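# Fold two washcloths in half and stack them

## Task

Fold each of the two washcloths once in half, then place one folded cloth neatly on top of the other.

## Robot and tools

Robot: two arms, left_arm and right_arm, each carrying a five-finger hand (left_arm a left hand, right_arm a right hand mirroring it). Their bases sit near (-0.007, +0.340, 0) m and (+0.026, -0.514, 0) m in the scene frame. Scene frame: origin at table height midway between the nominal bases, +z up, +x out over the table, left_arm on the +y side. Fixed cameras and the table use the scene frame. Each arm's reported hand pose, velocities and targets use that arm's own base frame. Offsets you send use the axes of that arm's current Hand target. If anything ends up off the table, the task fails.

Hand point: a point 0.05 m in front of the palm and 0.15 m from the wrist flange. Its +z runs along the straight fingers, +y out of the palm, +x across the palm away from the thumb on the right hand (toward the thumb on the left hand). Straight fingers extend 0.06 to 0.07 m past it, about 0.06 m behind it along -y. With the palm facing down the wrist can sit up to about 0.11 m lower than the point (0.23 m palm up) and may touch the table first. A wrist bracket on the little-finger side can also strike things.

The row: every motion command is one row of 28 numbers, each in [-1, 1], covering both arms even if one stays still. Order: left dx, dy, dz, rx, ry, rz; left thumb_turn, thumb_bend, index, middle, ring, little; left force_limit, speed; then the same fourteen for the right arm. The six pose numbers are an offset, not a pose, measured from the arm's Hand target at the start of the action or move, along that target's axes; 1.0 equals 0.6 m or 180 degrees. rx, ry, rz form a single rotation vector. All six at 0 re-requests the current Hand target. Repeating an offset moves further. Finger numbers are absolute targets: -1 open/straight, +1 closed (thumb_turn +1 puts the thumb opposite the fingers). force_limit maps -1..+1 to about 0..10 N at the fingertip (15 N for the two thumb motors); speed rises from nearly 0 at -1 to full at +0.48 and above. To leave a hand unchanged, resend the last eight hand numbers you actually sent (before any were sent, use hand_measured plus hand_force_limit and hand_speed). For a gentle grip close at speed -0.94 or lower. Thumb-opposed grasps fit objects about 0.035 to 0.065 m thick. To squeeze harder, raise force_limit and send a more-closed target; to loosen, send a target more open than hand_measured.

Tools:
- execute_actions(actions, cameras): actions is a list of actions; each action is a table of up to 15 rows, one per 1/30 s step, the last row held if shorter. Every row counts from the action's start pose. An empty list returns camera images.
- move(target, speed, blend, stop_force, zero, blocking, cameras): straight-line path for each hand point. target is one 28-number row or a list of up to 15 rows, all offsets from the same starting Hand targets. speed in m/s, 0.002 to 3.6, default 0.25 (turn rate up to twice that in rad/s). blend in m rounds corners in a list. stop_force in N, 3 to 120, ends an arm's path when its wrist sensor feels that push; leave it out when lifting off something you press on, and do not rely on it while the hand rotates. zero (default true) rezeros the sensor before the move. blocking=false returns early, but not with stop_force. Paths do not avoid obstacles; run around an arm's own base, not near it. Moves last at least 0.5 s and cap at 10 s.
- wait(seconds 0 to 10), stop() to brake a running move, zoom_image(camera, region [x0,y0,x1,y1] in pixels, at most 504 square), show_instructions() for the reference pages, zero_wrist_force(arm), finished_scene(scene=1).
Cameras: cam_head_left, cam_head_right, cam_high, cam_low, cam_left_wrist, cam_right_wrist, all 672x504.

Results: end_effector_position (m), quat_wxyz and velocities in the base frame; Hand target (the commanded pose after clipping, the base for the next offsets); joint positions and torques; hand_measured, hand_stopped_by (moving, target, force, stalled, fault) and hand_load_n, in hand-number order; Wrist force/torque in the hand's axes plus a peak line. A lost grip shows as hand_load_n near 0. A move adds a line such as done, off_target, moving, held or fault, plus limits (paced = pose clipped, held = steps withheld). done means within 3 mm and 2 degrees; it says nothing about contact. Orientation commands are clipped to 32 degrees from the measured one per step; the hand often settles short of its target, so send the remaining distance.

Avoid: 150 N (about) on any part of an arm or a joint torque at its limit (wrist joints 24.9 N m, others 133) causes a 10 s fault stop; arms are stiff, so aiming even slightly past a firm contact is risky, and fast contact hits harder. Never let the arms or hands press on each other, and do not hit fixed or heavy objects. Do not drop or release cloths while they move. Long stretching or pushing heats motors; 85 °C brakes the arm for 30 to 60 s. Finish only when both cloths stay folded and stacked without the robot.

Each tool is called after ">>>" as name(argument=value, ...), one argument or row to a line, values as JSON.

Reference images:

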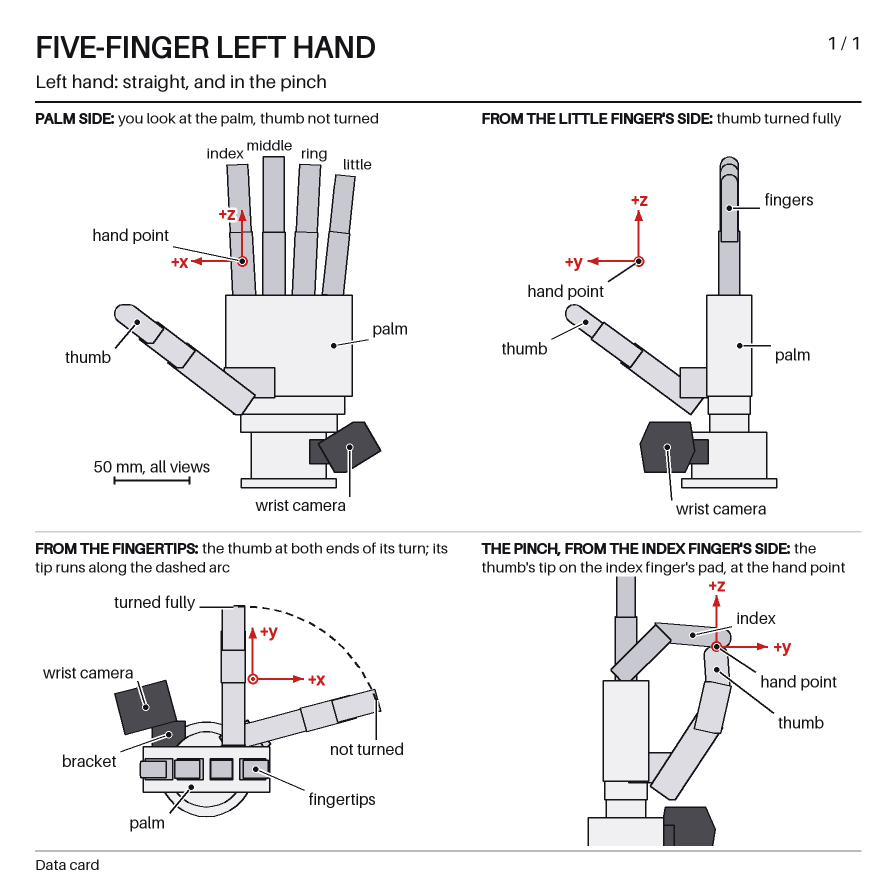

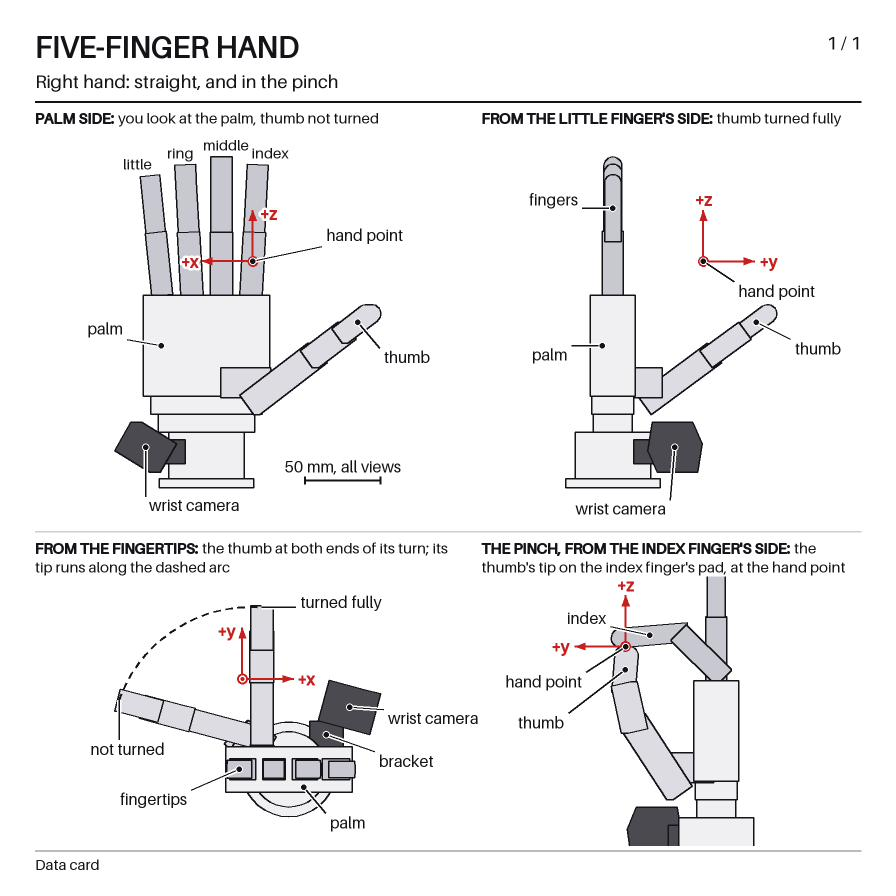

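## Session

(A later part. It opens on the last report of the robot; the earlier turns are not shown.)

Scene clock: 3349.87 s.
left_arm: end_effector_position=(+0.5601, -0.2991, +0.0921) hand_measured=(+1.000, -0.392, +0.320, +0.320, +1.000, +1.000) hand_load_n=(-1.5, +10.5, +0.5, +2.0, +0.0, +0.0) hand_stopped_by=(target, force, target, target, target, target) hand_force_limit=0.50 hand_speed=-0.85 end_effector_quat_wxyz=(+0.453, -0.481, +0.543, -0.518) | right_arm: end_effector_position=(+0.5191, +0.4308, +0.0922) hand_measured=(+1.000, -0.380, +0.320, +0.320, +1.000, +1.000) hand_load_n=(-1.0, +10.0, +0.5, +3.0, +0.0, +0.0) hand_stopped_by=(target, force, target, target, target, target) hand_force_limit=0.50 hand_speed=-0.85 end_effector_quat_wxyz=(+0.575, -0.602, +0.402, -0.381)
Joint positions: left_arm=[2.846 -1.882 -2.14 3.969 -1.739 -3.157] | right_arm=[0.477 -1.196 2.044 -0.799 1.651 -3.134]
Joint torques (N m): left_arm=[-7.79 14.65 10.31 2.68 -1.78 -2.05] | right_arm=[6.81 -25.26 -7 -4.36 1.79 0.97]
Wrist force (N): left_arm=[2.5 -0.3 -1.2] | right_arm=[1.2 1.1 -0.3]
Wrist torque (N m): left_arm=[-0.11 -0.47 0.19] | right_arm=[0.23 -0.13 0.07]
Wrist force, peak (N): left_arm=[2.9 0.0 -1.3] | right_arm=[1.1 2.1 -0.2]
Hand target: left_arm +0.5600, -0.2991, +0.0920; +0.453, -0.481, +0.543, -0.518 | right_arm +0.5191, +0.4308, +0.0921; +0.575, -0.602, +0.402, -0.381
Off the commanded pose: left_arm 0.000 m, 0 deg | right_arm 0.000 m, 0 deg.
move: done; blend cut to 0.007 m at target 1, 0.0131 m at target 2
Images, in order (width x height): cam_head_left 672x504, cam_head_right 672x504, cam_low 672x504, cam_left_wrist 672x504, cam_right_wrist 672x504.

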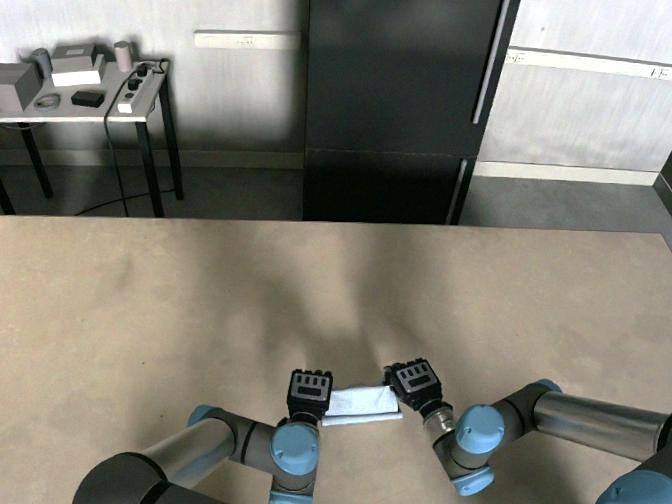

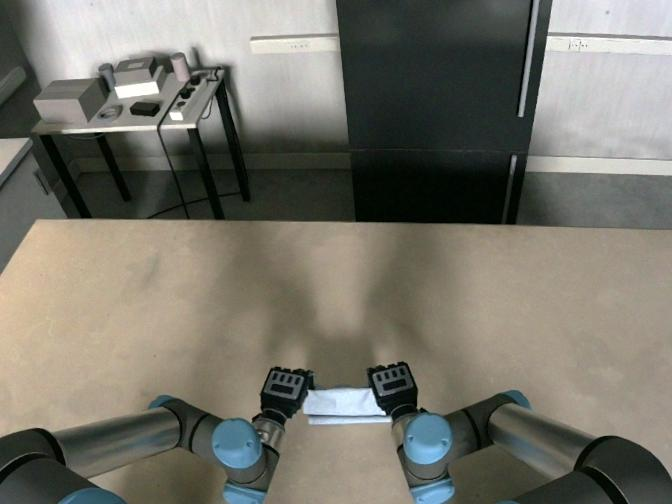

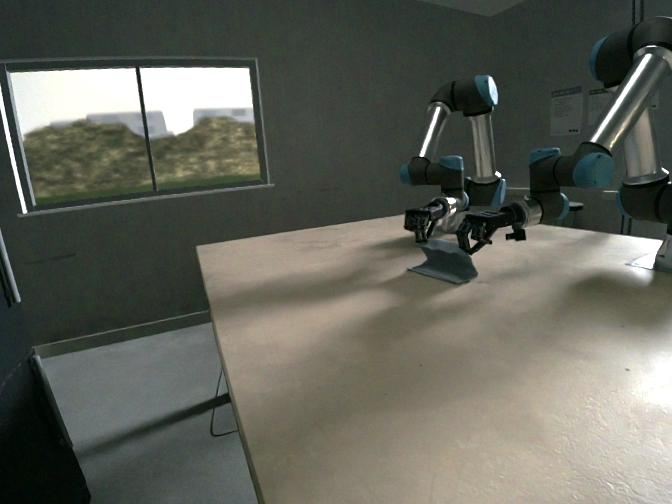

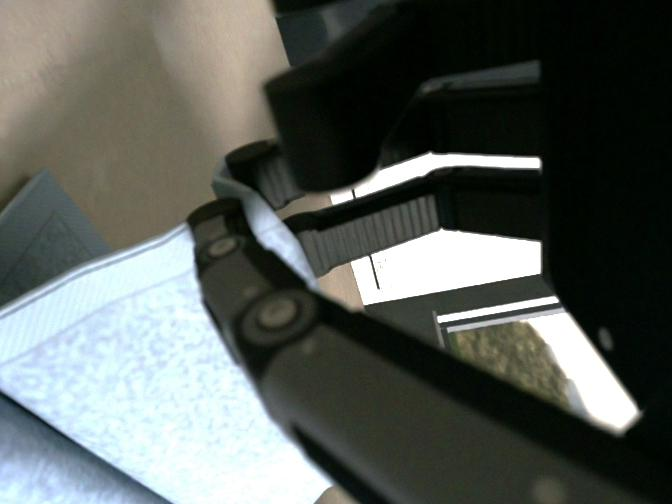

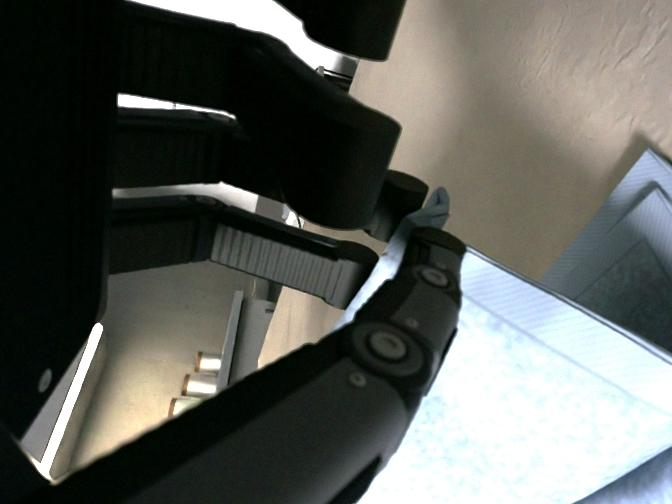

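>>> zoom_image(
  camera="cam_right_wrist",
  region=[472, 120, 672, 360],
)

>>> zoom_image(
  camera="cam_left_wrist",
  region=[0, 140, 200, 400],
)

>>> zoom_image(
  camera="cam_low",
  region=[400, 250, 490, 295],
)

Scaled by 2.100 from the camera's 672x504 image, which has a finer 960x720 frame.

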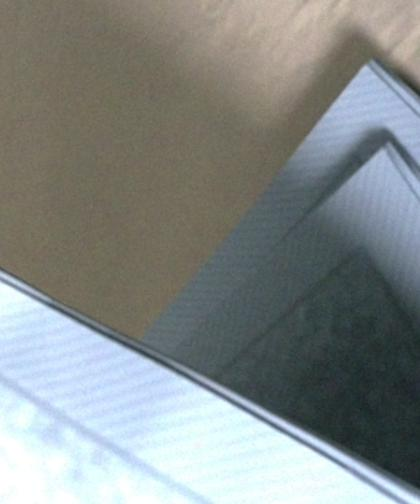

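Scaled by 1.938 from the camera's 672x504 image, which has a finer 960x720 frame.

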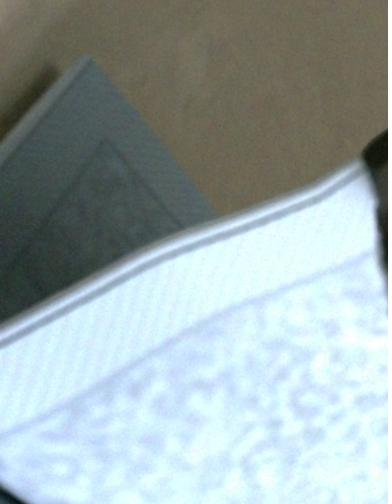

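Scaled by 5.600 from the camera's 672x504 image, which has a finer 960x720 frame.

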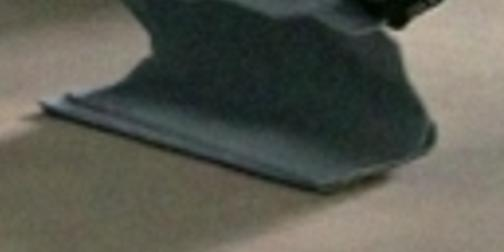

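>>> move(
  target=[
    [-0.0017,0.0197,0.0073,-0.0833,0,0,1,-0.35,0.32,0.32,1,1,0.5,-0.85,0.0037,0.0193,0.014,-0.0833,0,0,1,-0.35,0.32,0.32,1,1,0.5,-0.85],
    [-0.0035,0.0443,0.0153,-0.161,0,0,1,-0.35,0.32,0.32,1,1,0.5,-0.85,0.007,0.0437,0.028,-0.161,0,0,1,-0.35,0.32,0.32,1,1,0.5,-0.85],
    [-0.0047,0.0705,0.0213,-0.2333,0,0,1,-0.35,0.32,0.32,1,1,0.5,-0.85,0.0102,0.0697,0.0405,-0.2333,0,0,1,-0.35,0.32,0.32,1,1,0.5,-0.85],
  ],
  speed=0.12,
  blend=[0.005,0.005,0],
  cameras=["cam_head_left","cam_low","cam_left_wrist","cam_right_wrist"],
)

>>> zoom_image(
  camera="cam_low",
  region=[390, 210, 500, 300],
)

>>> zoom_image(
  camera="cam_head_left",
  region=[260, 340, 460, 484],
)

Scene clock: 3397.17 s.
left_arm: end_effector_position=(+0.5708, -0.2979, +0.0491) hand_measured=(+1.000, -0.392, +0.320, +0.320, +1.000, +1.000) hand_load_n=(-1.0, +10.5, +0.5, +2.0, +0.0, +0.0) hand_stopped_by=(target, force, target, target, target, target) hand_force_limit=0.50 hand_speed=-0.85 end_effector_quat_wxyz=(+0.251, -0.611, +0.693, -0.289) | right_arm: end_effector_position=(+0.5419, +0.4339, +0.0491) hand_measured=(+1.000, -0.380, +0.320, +0.320, +1.000, +1.000) hand_load_n=(-0.5, +10.5, +0.0, +3.0, +0.0, +0.0) hand_stopped_by=(target, force, target, target, target, target) hand_force_limit=0.50 hand_speed=-0.85 end_effector_quat_wxyz=(-0.321, +0.768, -0.512, +0.212)
Joint positions: left_arm=[2.894 -2.105 -1.541 2.858 -1.651 -3.231] | right_arm=[0.445 -0.931 1.365 0.348 1.603 -3.104]
Joint torques (N m): left_arm=[8.97 25.85 28.24 -2.22 1.51 -2.02] | right_arm=[-6.34 -38.12 -24.75 2.71 -1.58 0.63]
Wrist force (N): left_arm=[2.4 0.3 -0.6] | right_arm=[0.9 1.2 0.4]
Wrist torque (N m): left_arm=[0.08 -0.35 0.12] | right_arm=[0.24 -0.20 0.07]
Wrist force, peak (N): left_arm=[2.8 -0.1 -1.5] | right_arm=[1.2 2.1 0.2]
Hand target: left_arm +0.5708, -0.2979, +0.0491; +0.251, -0.611, +0.693, -0.289 | right_arm +0.5419, +0.4339, +0.0491; -0.321, +0.768, -0.512, +0.212
Off the commanded pose: left_arm 0.000 m, 0 deg | right_arm 0.000 m, 0 deg.
move: done
Images, in order (width x height): cam_head_left 672x504, cam_low 672x504, cam_left_wrist 672x504, cam_right_wrist 672x504.

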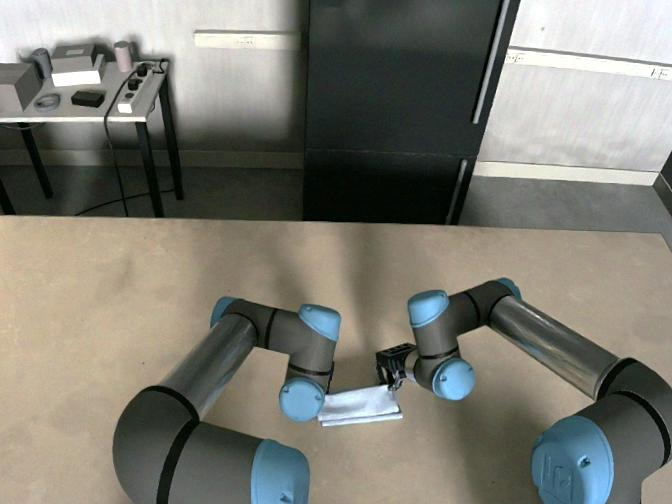

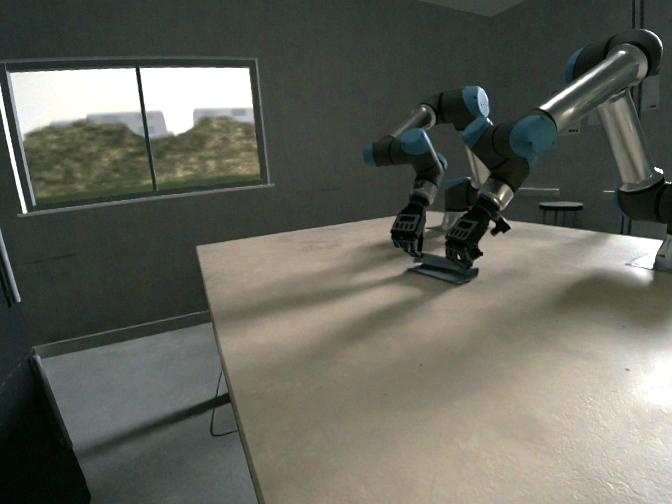

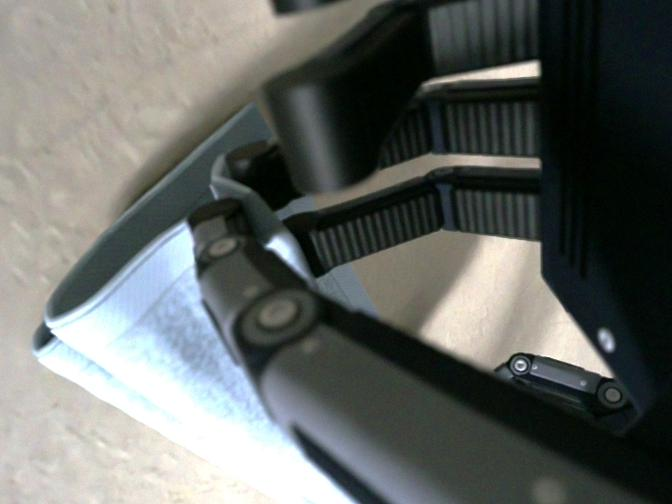

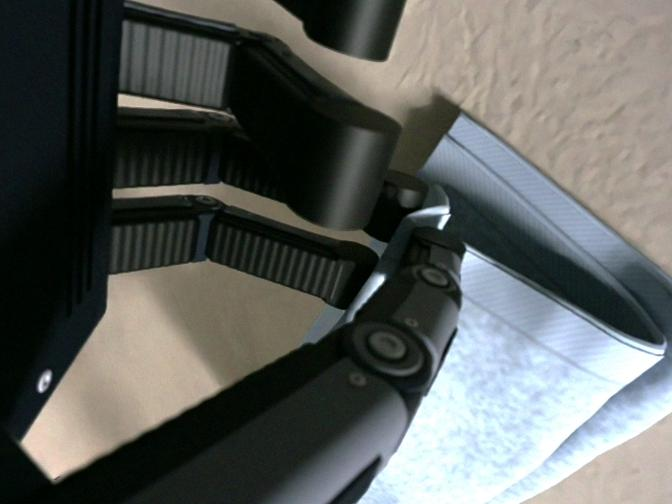

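Scaled by 4.582 from the camera's 672x504 image, which has a finer 960x720 frame.

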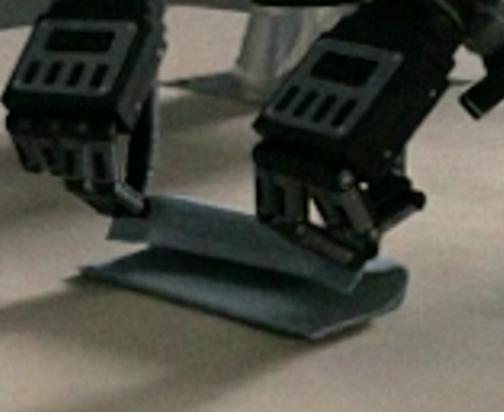

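Scaled by 2.520 from the camera's 672x504 image, which has a finer 960x720 frame.

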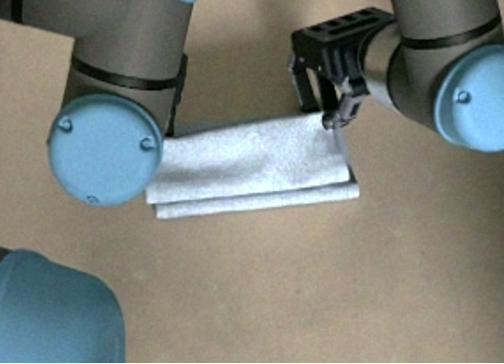

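>>> zoom_image(
  camera="cam_right_wrist",
  region=[380, 80, 672, 380],
)

>>> zoom_image(
  camera="cam_left_wrist",
  region=[20, 80, 300, 400],
)

>>> zoom_image(
  camera="cam_low",
  region=[400, 250, 490, 295],
)

Scaled by 1.680 from the camera's 672x504 image, which has a finer 960x720 frame.

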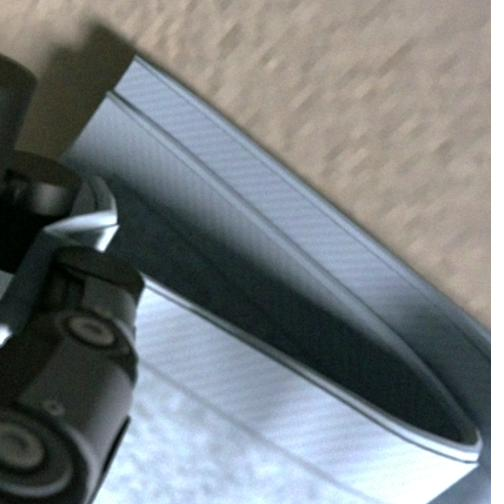

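Scaled by 1.575 from the camera's 672x504 image, which has a finer 960x720 frame.

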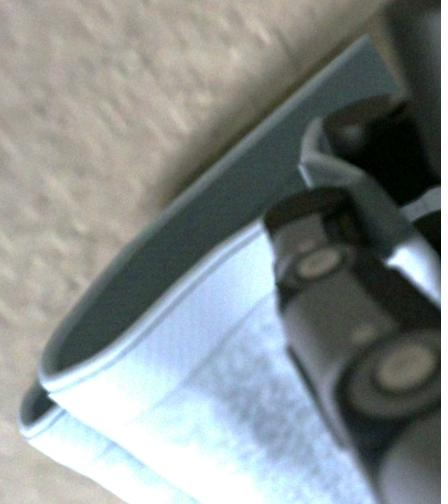

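Scaled by 5.600 from the camera's 672x504 image, which has a finer 960x720 frame.

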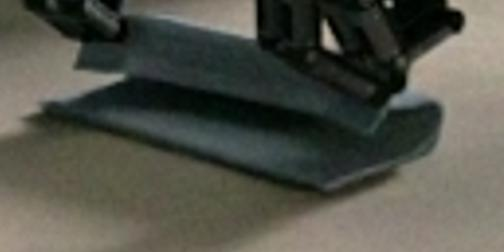

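>>> move(
  target=[0.0078,0.0087,0.0313,-0.0167,0,0,1,-0.35,0.32,0.32,1,1,0.5,-0.85,0.0132,0.0177,0.0223,-0.0167,0,0,1,-0.35,0.32,0.32,1,1,0.5,-0.85],
  speed=0.05,
  cameras=["cam_head_left","cam_low","cam_left_wrist","cam_right_wrist"],
)

>>> zoom_image(
  camera="cam_right_wrist",
  region=[380, 80, 672, 380],
)

>>> zoom_image(
  camera="cam_left_wrist",
  region=[20, 80, 300, 400],
)

>>> zoom_image(
  camera="cam_low",
  region=[390, 210, 500, 300],
)

Scene clock: 3430.17 s.
left_arm: end_effector_position=(+0.5797, -0.3038, +0.0322) hand_measured=(+1.000, -0.392, +0.320, +0.320, +1.000, +1.000) hand_load_n=(-1.5, +10.5, +0.0, +2.0, +0.0, +0.0) hand_stopped_by=(target, force, target, target, target, target) hand_force_limit=0.50 hand_speed=-0.85 end_effector_quat_wxyz=(+0.235, -0.618, +0.700, -0.271) | right_arm: end_effector_position=(+0.5467, +0.4275, +0.0322) hand_measured=(+1.000, -0.380, +0.320, +0.320, +1.000, +1.000) hand_load_n=(-0.5, +10.5, +0.5, +3.5, +0.0, +0.0) hand_stopped_by=(target, force, target, target, target, target) hand_force_limit=0.50 hand_speed=-0.85 end_effector_quat_wxyz=(-0.301, +0.776, -0.517, +0.198)
Joint positions: left_arm=[2.89 -2.174 -1.467 2.8 -1.649 -3.238] | right_arm=[0.43 -0.885 1.323 0.395 1.59 -3.114]
Joint torques (N m): left_arm=[-8.27 28.91 26.15 -2.61 1.81 -2.02] | right_arm=[-6.88 -38.21 -24.36 2.89 -1.5 -1.41]
Wrist force (N): left_arm=[1.7 0.0 -0.7] | right_arm=[0.5 1.0 0.6]
Wrist torque (N m): left_arm=[0.04 -0.22 0.09] | right_arm=[0.24 -0.18 0.18]
Wrist force, peak (N): left_arm=[2.4 0.3 -0.5] | right_arm=[1.1 1.7 0.5]
Hand target: left_arm +0.5797, -0.3039, +0.0322; +0.235, -0.618, +0.700, -0.271 | right_arm +0.5468, +0.4275, +0.0321; -0.301, +0.776, -0.518, +0.198
Off the commanded pose: left_arm 0.000 m, 0 deg | right_arm 0.000 m, 0 deg.
move: done
Images, in order (width x height): cam_head_left 672x504, cam_low 672x504, cam_left_wrist 672x504, cam_right_wrist 672x504.

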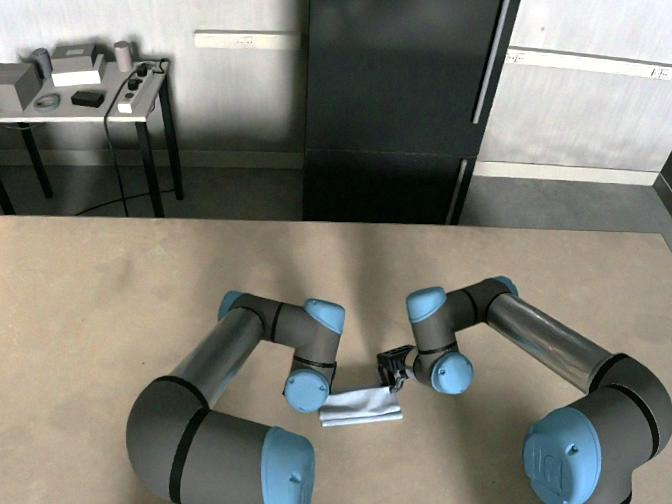

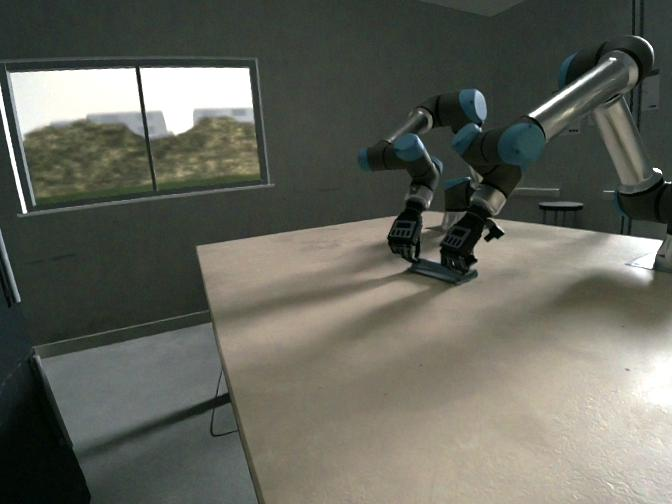

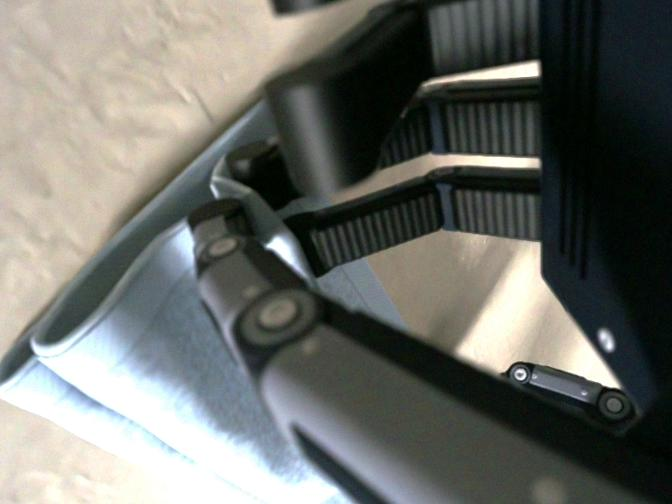

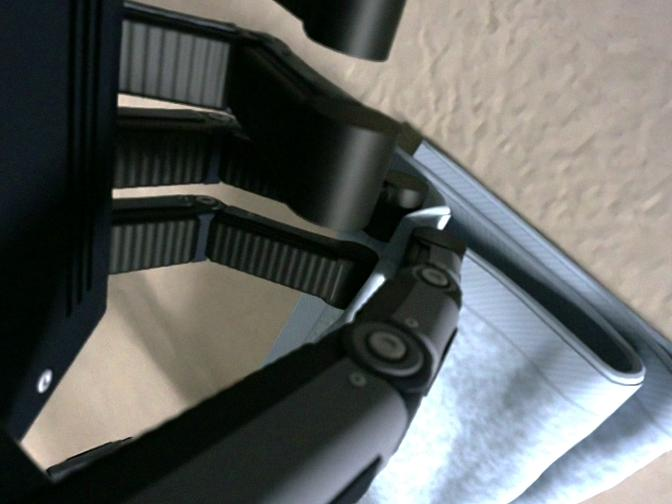

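Scaled by 1.680 from the camera's 672x504 image, which has a finer 960x720 frame.

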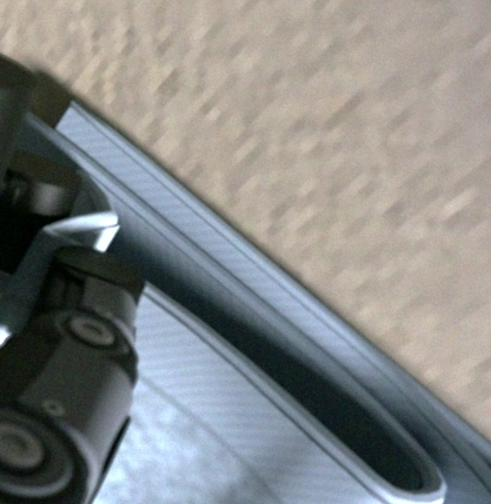

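Scaled by 1.575 from the camera's 672x504 image, which has a finer 960x720 frame.

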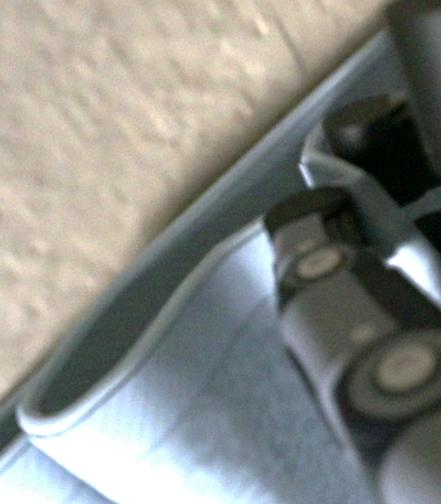

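Scaled by 4.582 from the camera's 672x504 image, which has a finer 960x720 frame.

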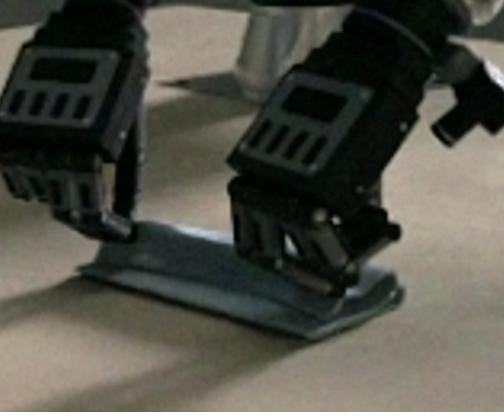

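>>> move(
  target=[-0.0023,0.0002,0.0133,0,0,0,1,-0.35,0.32,0.32,1,1,0.5,-0.85,0.0025,0.0002,0.0133,0,0,0,1,-0.35,0.32,0.32,1,1,0.5,-0.85],
  speed=0.04,
  cameras=["cam_low","cam_left_wrist","cam_right_wrist"],
)

>>> zoom_image(
  camera="cam_right_wrist",
  region=[340, 80, 632, 380],
)

>>> zoom_image(
  camera="cam_left_wrist",
  region=[20, 80, 300, 400],
)

Scene clock: 3452.27 s.
left_arm: end_effector_position=(+0.5850, -0.3032, +0.0263) hand_measured=(+1.000, -0.392, +0.320, +0.320, +1.000, +1.000) hand_load_n=(-1.0, +10.5, +0.0, +2.0, +0.0, +0.0) hand_stopped_by=(target, force, target, target, target, target) hand_force_limit=0.50 hand_speed=-0.85 end_effector_quat_wxyz=(+0.235, -0.618, +0.700, -0.271) | right_arm: end_effector_position=(+0.5521, +0.4281, +0.0262) hand_measured=(+1.000, -0.380, +0.320, +0.320, +1.000, +1.000) hand_load_n=(-0.5, +10.5, +0.0, +3.5, +0.0, +0.0) hand_stopped_by=(target, force, target, target, target, target) hand_force_limit=0.50 hand_speed=-0.85 end_effector_quat_wxyz=(-0.301, +0.776, -0.518, +0.198)
Joint positions: left_arm=[2.894 -2.19 -1.456 2.806 -1.647 -3.235] | right_arm=[0.427 -0.868 1.31 0.392 1.588 -3.116]
Joint torques (N m): left_arm=[9.49 29.46 26.37 0.54 1.33 1.73] | right_arm=[-6.12 -37.68 -24.78 -2.02 -1.27 -1.5]
Wrist force (N): left_arm=[2.0 -0.2 -1.1] | right_arm=[0.2 0.8 0.2]
Wrist torque (N m): left_arm=[0.05 -0.25 -0.07] | right_arm=[0.22 -0.15 0.19]
Wrist force, peak (N): left_arm=[2.2 0.0 -0.7] | right_arm=[0.8 1.6 0.5]
Hand target: left_arm +0.5851, -0.3032, +0.0261; +0.235, -0.618, +0.700, -0.271 | right_arm +0.5522, +0.4281, +0.0261; -0.301, +0.776, -0.518, +0.198
Off the commanded pose: left_arm 0.000 m, 0 deg | right_arm 0.000 m, 0 deg.
move: done
Images, in order (width x height): cam_low 672x504, cam_left_wrist 672x504, cam_right_wrist 672x504.

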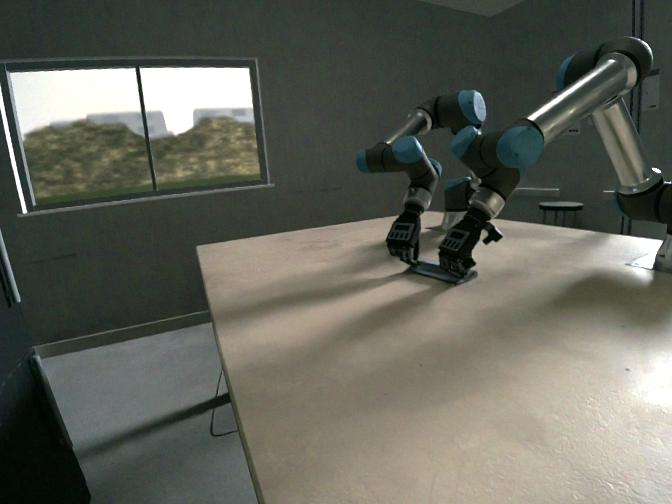

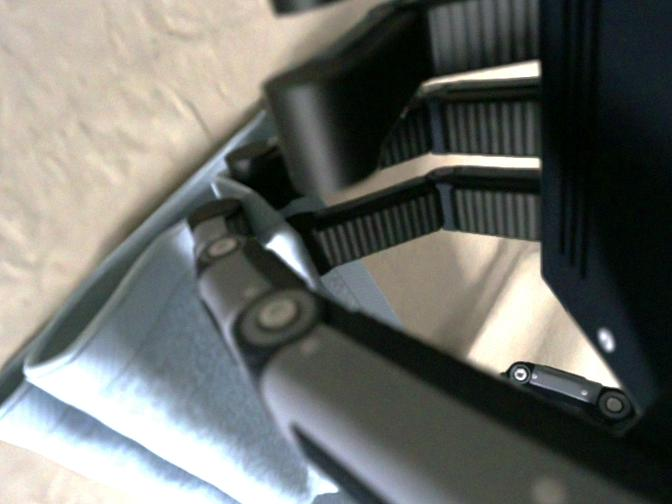

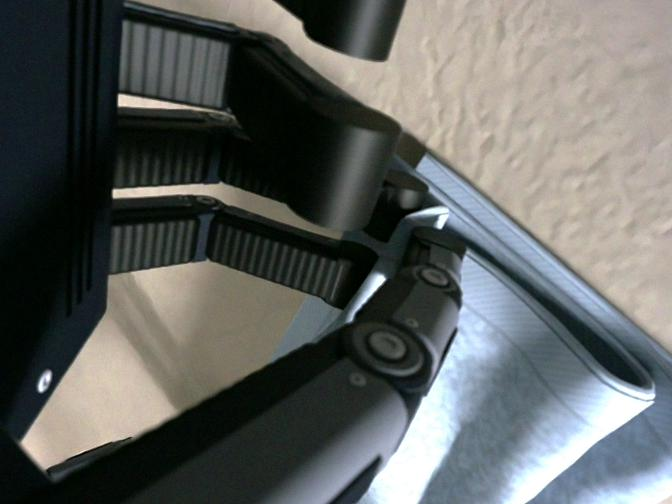

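Scaled by 1.680 from the camera's 672x504 image, which has a finer 960x720 frame.

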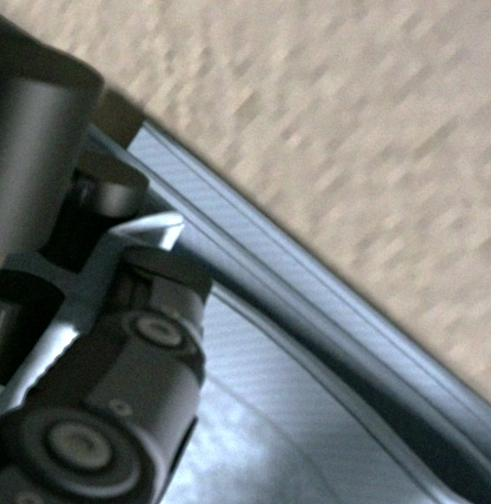

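Scaled by 1.575 from the camera's 672x504 image, which has a finer 960x720 frame.

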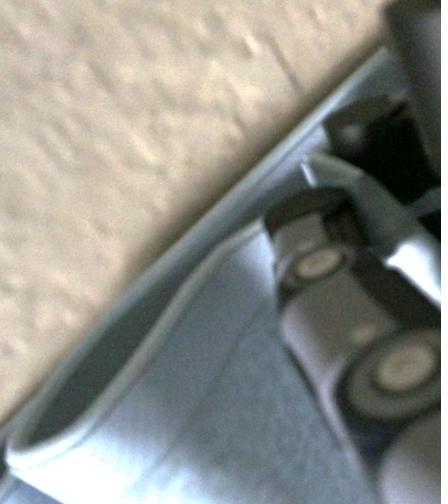

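>>> move(
  target=[
    [-0.0014,-0.002,0.0063,0,0,0,1,-0.35,0.32,0.32,1,1,0.5,-0.85,0.0017,-0.002,0.0063,0,0,0,1,-0.35,0.32,0.32,1,1,0.5,-0.85],
    [-0.0014,0.0091,0.0187,0,0,0,1,-0.35,0.32,0.32,1,1,0.5,-0.85,0.0017,0.0091,0.0187,0,0,0,1,-0.35,0.32,0.32,1,1,0.5,-0.85],
  ],
  speed=[0.03,0.01],
  stop_force=4,
  cameras=["cam_head_left","cam_low","cam_left_wrist","cam_right_wrist"],
)

>>> zoom_image(
  camera="cam_right_wrist",
  region=[340, 80, 632, 380],
)

>>> zoom_image(
  camera="cam_left_wrist",
  region=[20, 80, 300, 400],
)

Scene clock: 3476.40 s.
left_arm: end_effector_position=(+0.5887, -0.3029, +0.0194) hand_measured=(+1.000, -0.392, +0.320, +0.320, +1.000, +1.000) hand_load_n=(-0.5, +10.5, +0.5, +1.5, +0.0, +0.0) hand_stopped_by=(target, force, target, target, target, target) hand_force_limit=0.50 hand_speed=-0.85 end_effector_quat_wxyz=(+0.235, -0.618, +0.700, -0.271) | right_arm: end_effector_position=(+0.5558, +0.4286, +0.0195) hand_measured=(+1.000, -0.380, +0.320, +0.320, +1.000, +1.000) hand_load_n=(-0.5, +10.5, +0.0, +3.0, +0.0, +0.0) hand_stopped_by=(target, force, target, target, target, target) hand_force_limit=0.50 hand_speed=-0.85 end_effector_quat_wxyz=(-0.301, +0.776, -0.518, +0.198)
Joint positions: left_arm=[2.896 -2.205 -1.451 2.816 -1.645 -3.234] | right_arm=[0.425 -0.854 1.304 0.384 1.587 -3.118]
Joint torques (N m): left_arm=[7.45 53.86 24.78 -2.6 1.34 1.88] | right_arm=[-6.4 -53.12 -23.11 3.21 -1.58 -1.48]
Wrist force (N): left_arm=[2.1 -2.7 -3.2] | right_arm=[-0.2 -1.7 -2.1]
Wrist torque (N m): left_arm=[-0.09 -0.26 -0.04] | right_arm=[0.14 -0.10 0.17]
Wrist force, peak (N): left_arm=[1.8 -3.9 -4.6] | right_arm=[-0.2 -3.2 -2.9]
Hand target: left_arm +0.5887, -0.3029, +0.0194; +0.235, -0.618, +0.700, -0.271 (not the last commanded pose) | right_arm +0.5558, +0.4286, +0.0195; -0.301, +0.776, -0.518, +0.198 (not the last commanded pose)
Off the commanded pose: left_arm 0.005 m, 0 deg | right_arm 0.005 m, 0 deg.
move: contact (left_arm, right_arm); path passed 1 of 2 targets
Images, in order (width x height): cam_head_left 672x504, cam_low 672x504, cam_left_wrist 672x504, cam_right_wrist 672x504.

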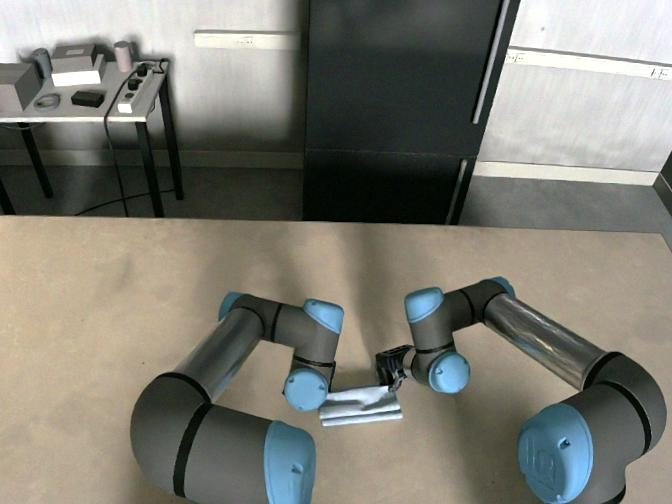

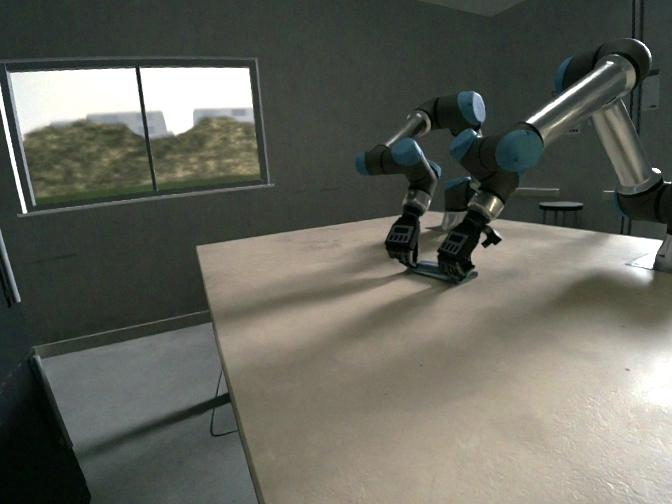

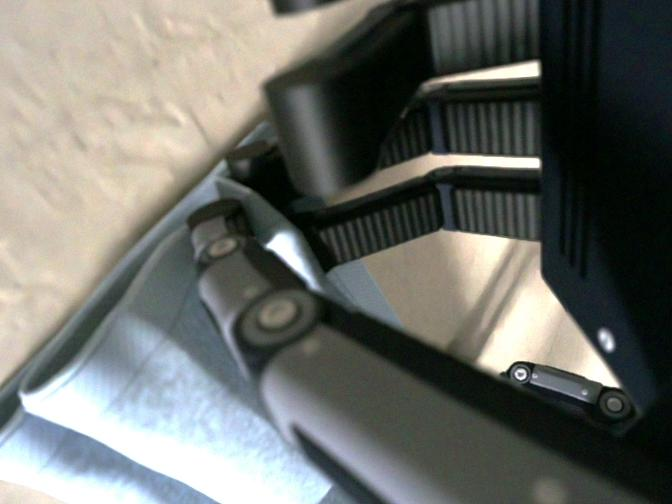

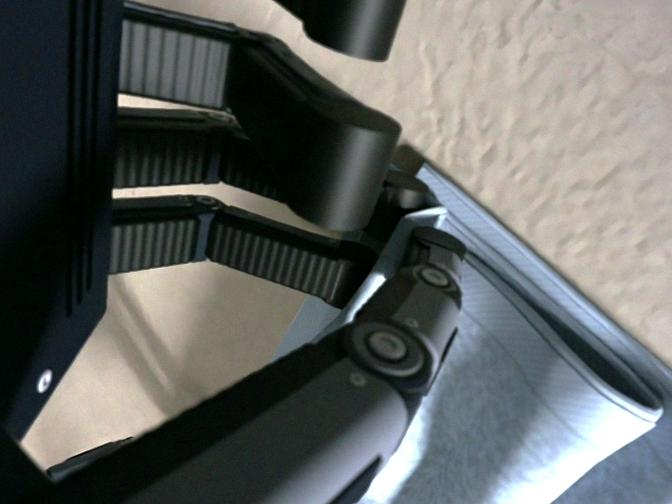

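Scaled by 1.680 from the camera's 672x504 image, which has a finer 960x720 frame.

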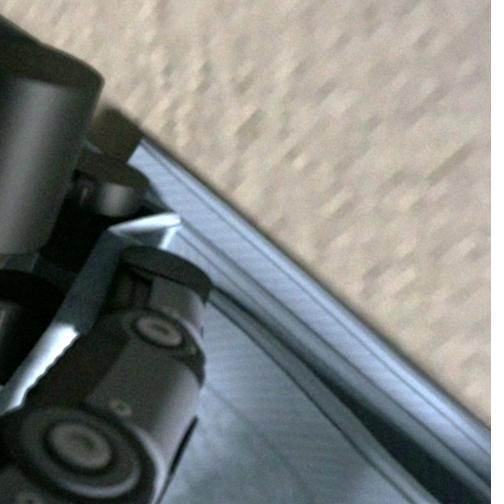

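Scaled by 1.575 from the camera's 672x504 image, which has a finer 960x720 frame.

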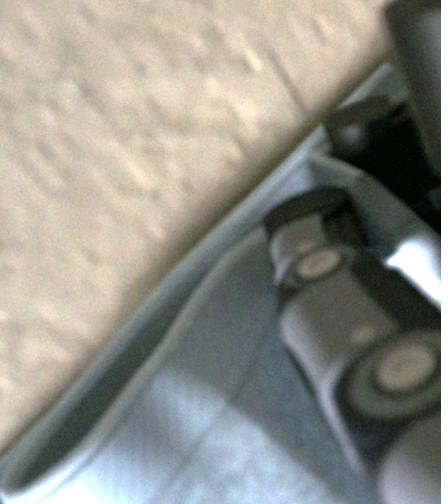

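>>> move(
  target=[0,0,0,0,0,0,1,-0.8,0.32,0.32,1,1,0.5,-0.4,0,0,0,0,0,0,1,-0.8,0.32,0.32,1,1,0.5,-0.4],
  cameras=["cam_head_left","cam_low","cam_left_wrist","cam_right_wrist"],
)

>>> zoom_image(
  camera="cam_head_left",
  region=[280, 350, 460, 474],
)

>>> zoom_image(
  camera="cam_low",
  region=[390, 210, 500, 300],
)

Scene clock: 3485.37 s.
left_arm: end_effector_position=(+0.5887, -0.3029, +0.0194) hand_measured=(+1.000, -0.798, +0.320, +0.320, +1.000, +1.000) hand_load_n=(+2.5, -2.0, +0.0, -1.0, +0.0, +0.0) hand_stopped_by=(target, target, target, target, target, target) hand_force_limit=0.50 hand_speed=-0.40 end_effector_quat_wxyz=(+0.235, -0.618, +0.700, -0.271) | right_arm: end_effector_position=(+0.5558, +0.4286, +0.0195) hand_measured=(+1.000, -0.800, +0.320, +0.320, +1.000, +1.000) hand_load_n=(+1.5, -1.0, +0.0, -0.5, +0.0, +0.0) hand_stopped_by=(target, target, target, target, target, target) hand_force_limit=0.50 hand_speed=-0.40 end_effector_quat_wxyz=(-0.301, +0.776, -0.518, +0.198)
Joint positions: left_arm=[2.896 -2.205 -1.451 2.816 -1.645 -3.234] | right_arm=[0.425 -0.854 1.304 0.384 1.587 -3.118]
Joint torques (N m): left_arm=[5.72 51.85 24.24 -2.32 1.25 1.78] | right_arm=[-1.9 -52.91 -21.78 2.12 -1.13 -1.25]
Wrist force (N): left_arm=[2.9 -1.8 -1.2] | right_arm=[0.1 -0.2 -0.2]
Wrist torque (N m): left_arm=[-0.06 -0.31 -0.08] | right_arm=[0.15 -0.11 0.22]
Wrist force, peak (N): left_arm=[2.2 -3.2 -3.8] | right_arm=[-0.4 -2.5 -2.5]
Hand target: left_arm +0.5887, -0.3029, +0.0194; +0.235, -0.618, +0.700, -0.271 | right_arm +0.5558, +0.4286, +0.0195; -0.301, +0.776, -0.518, +0.198
Off the commanded pose: left_arm 0.000 m, 0 deg | right_arm 0.000 m, 0 deg.
move: done
Images, in order (width x height): cam_head_left 672x504, cam_low 672x504, cam_left_wrist 672x504, cam_right_wrist 672x504.

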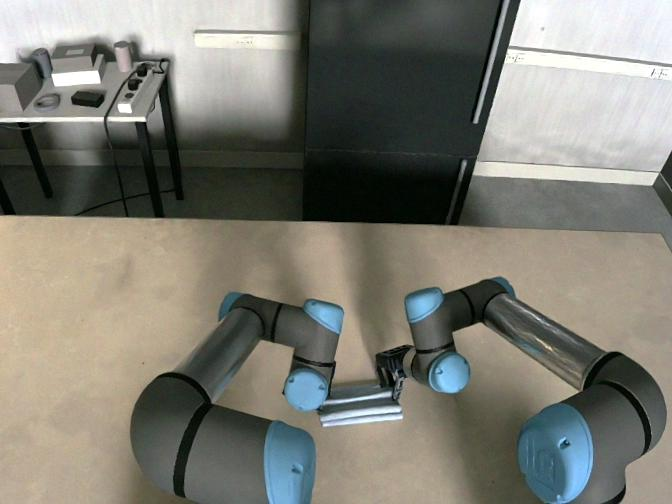

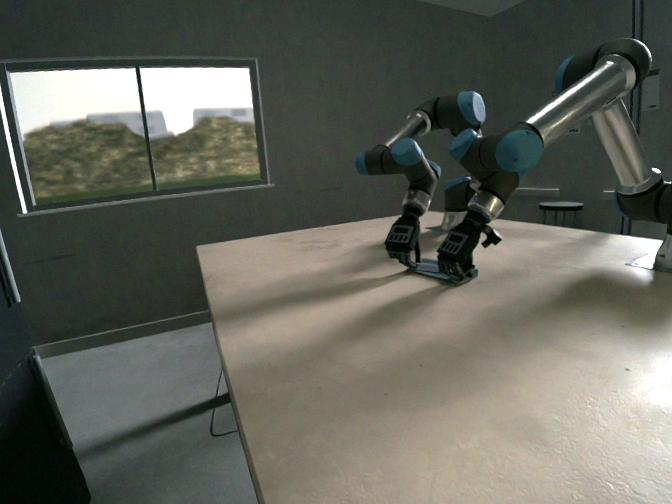

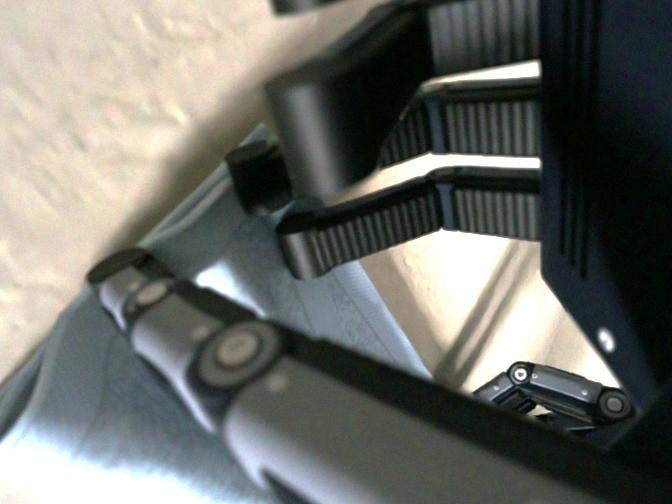

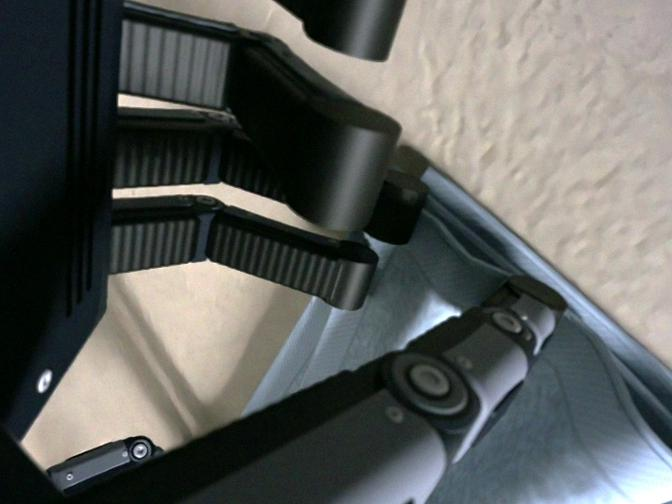

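Scaled by 2.800 from the camera's 672x504 image, which has a finer 960x720 frame.

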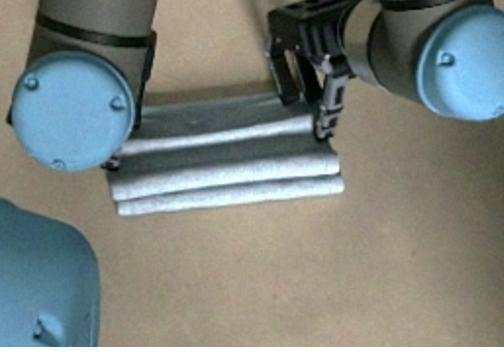

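Scaled by 4.582 from the camera's 672x504 image, which has a finer 960x720 frame.

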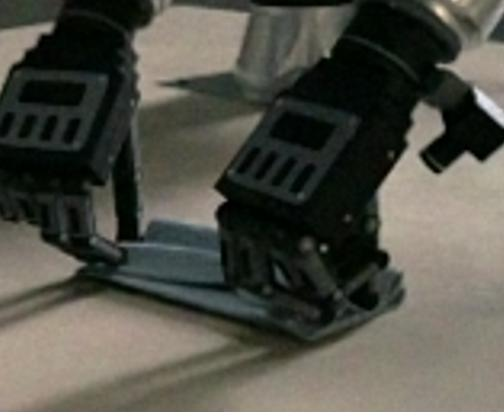

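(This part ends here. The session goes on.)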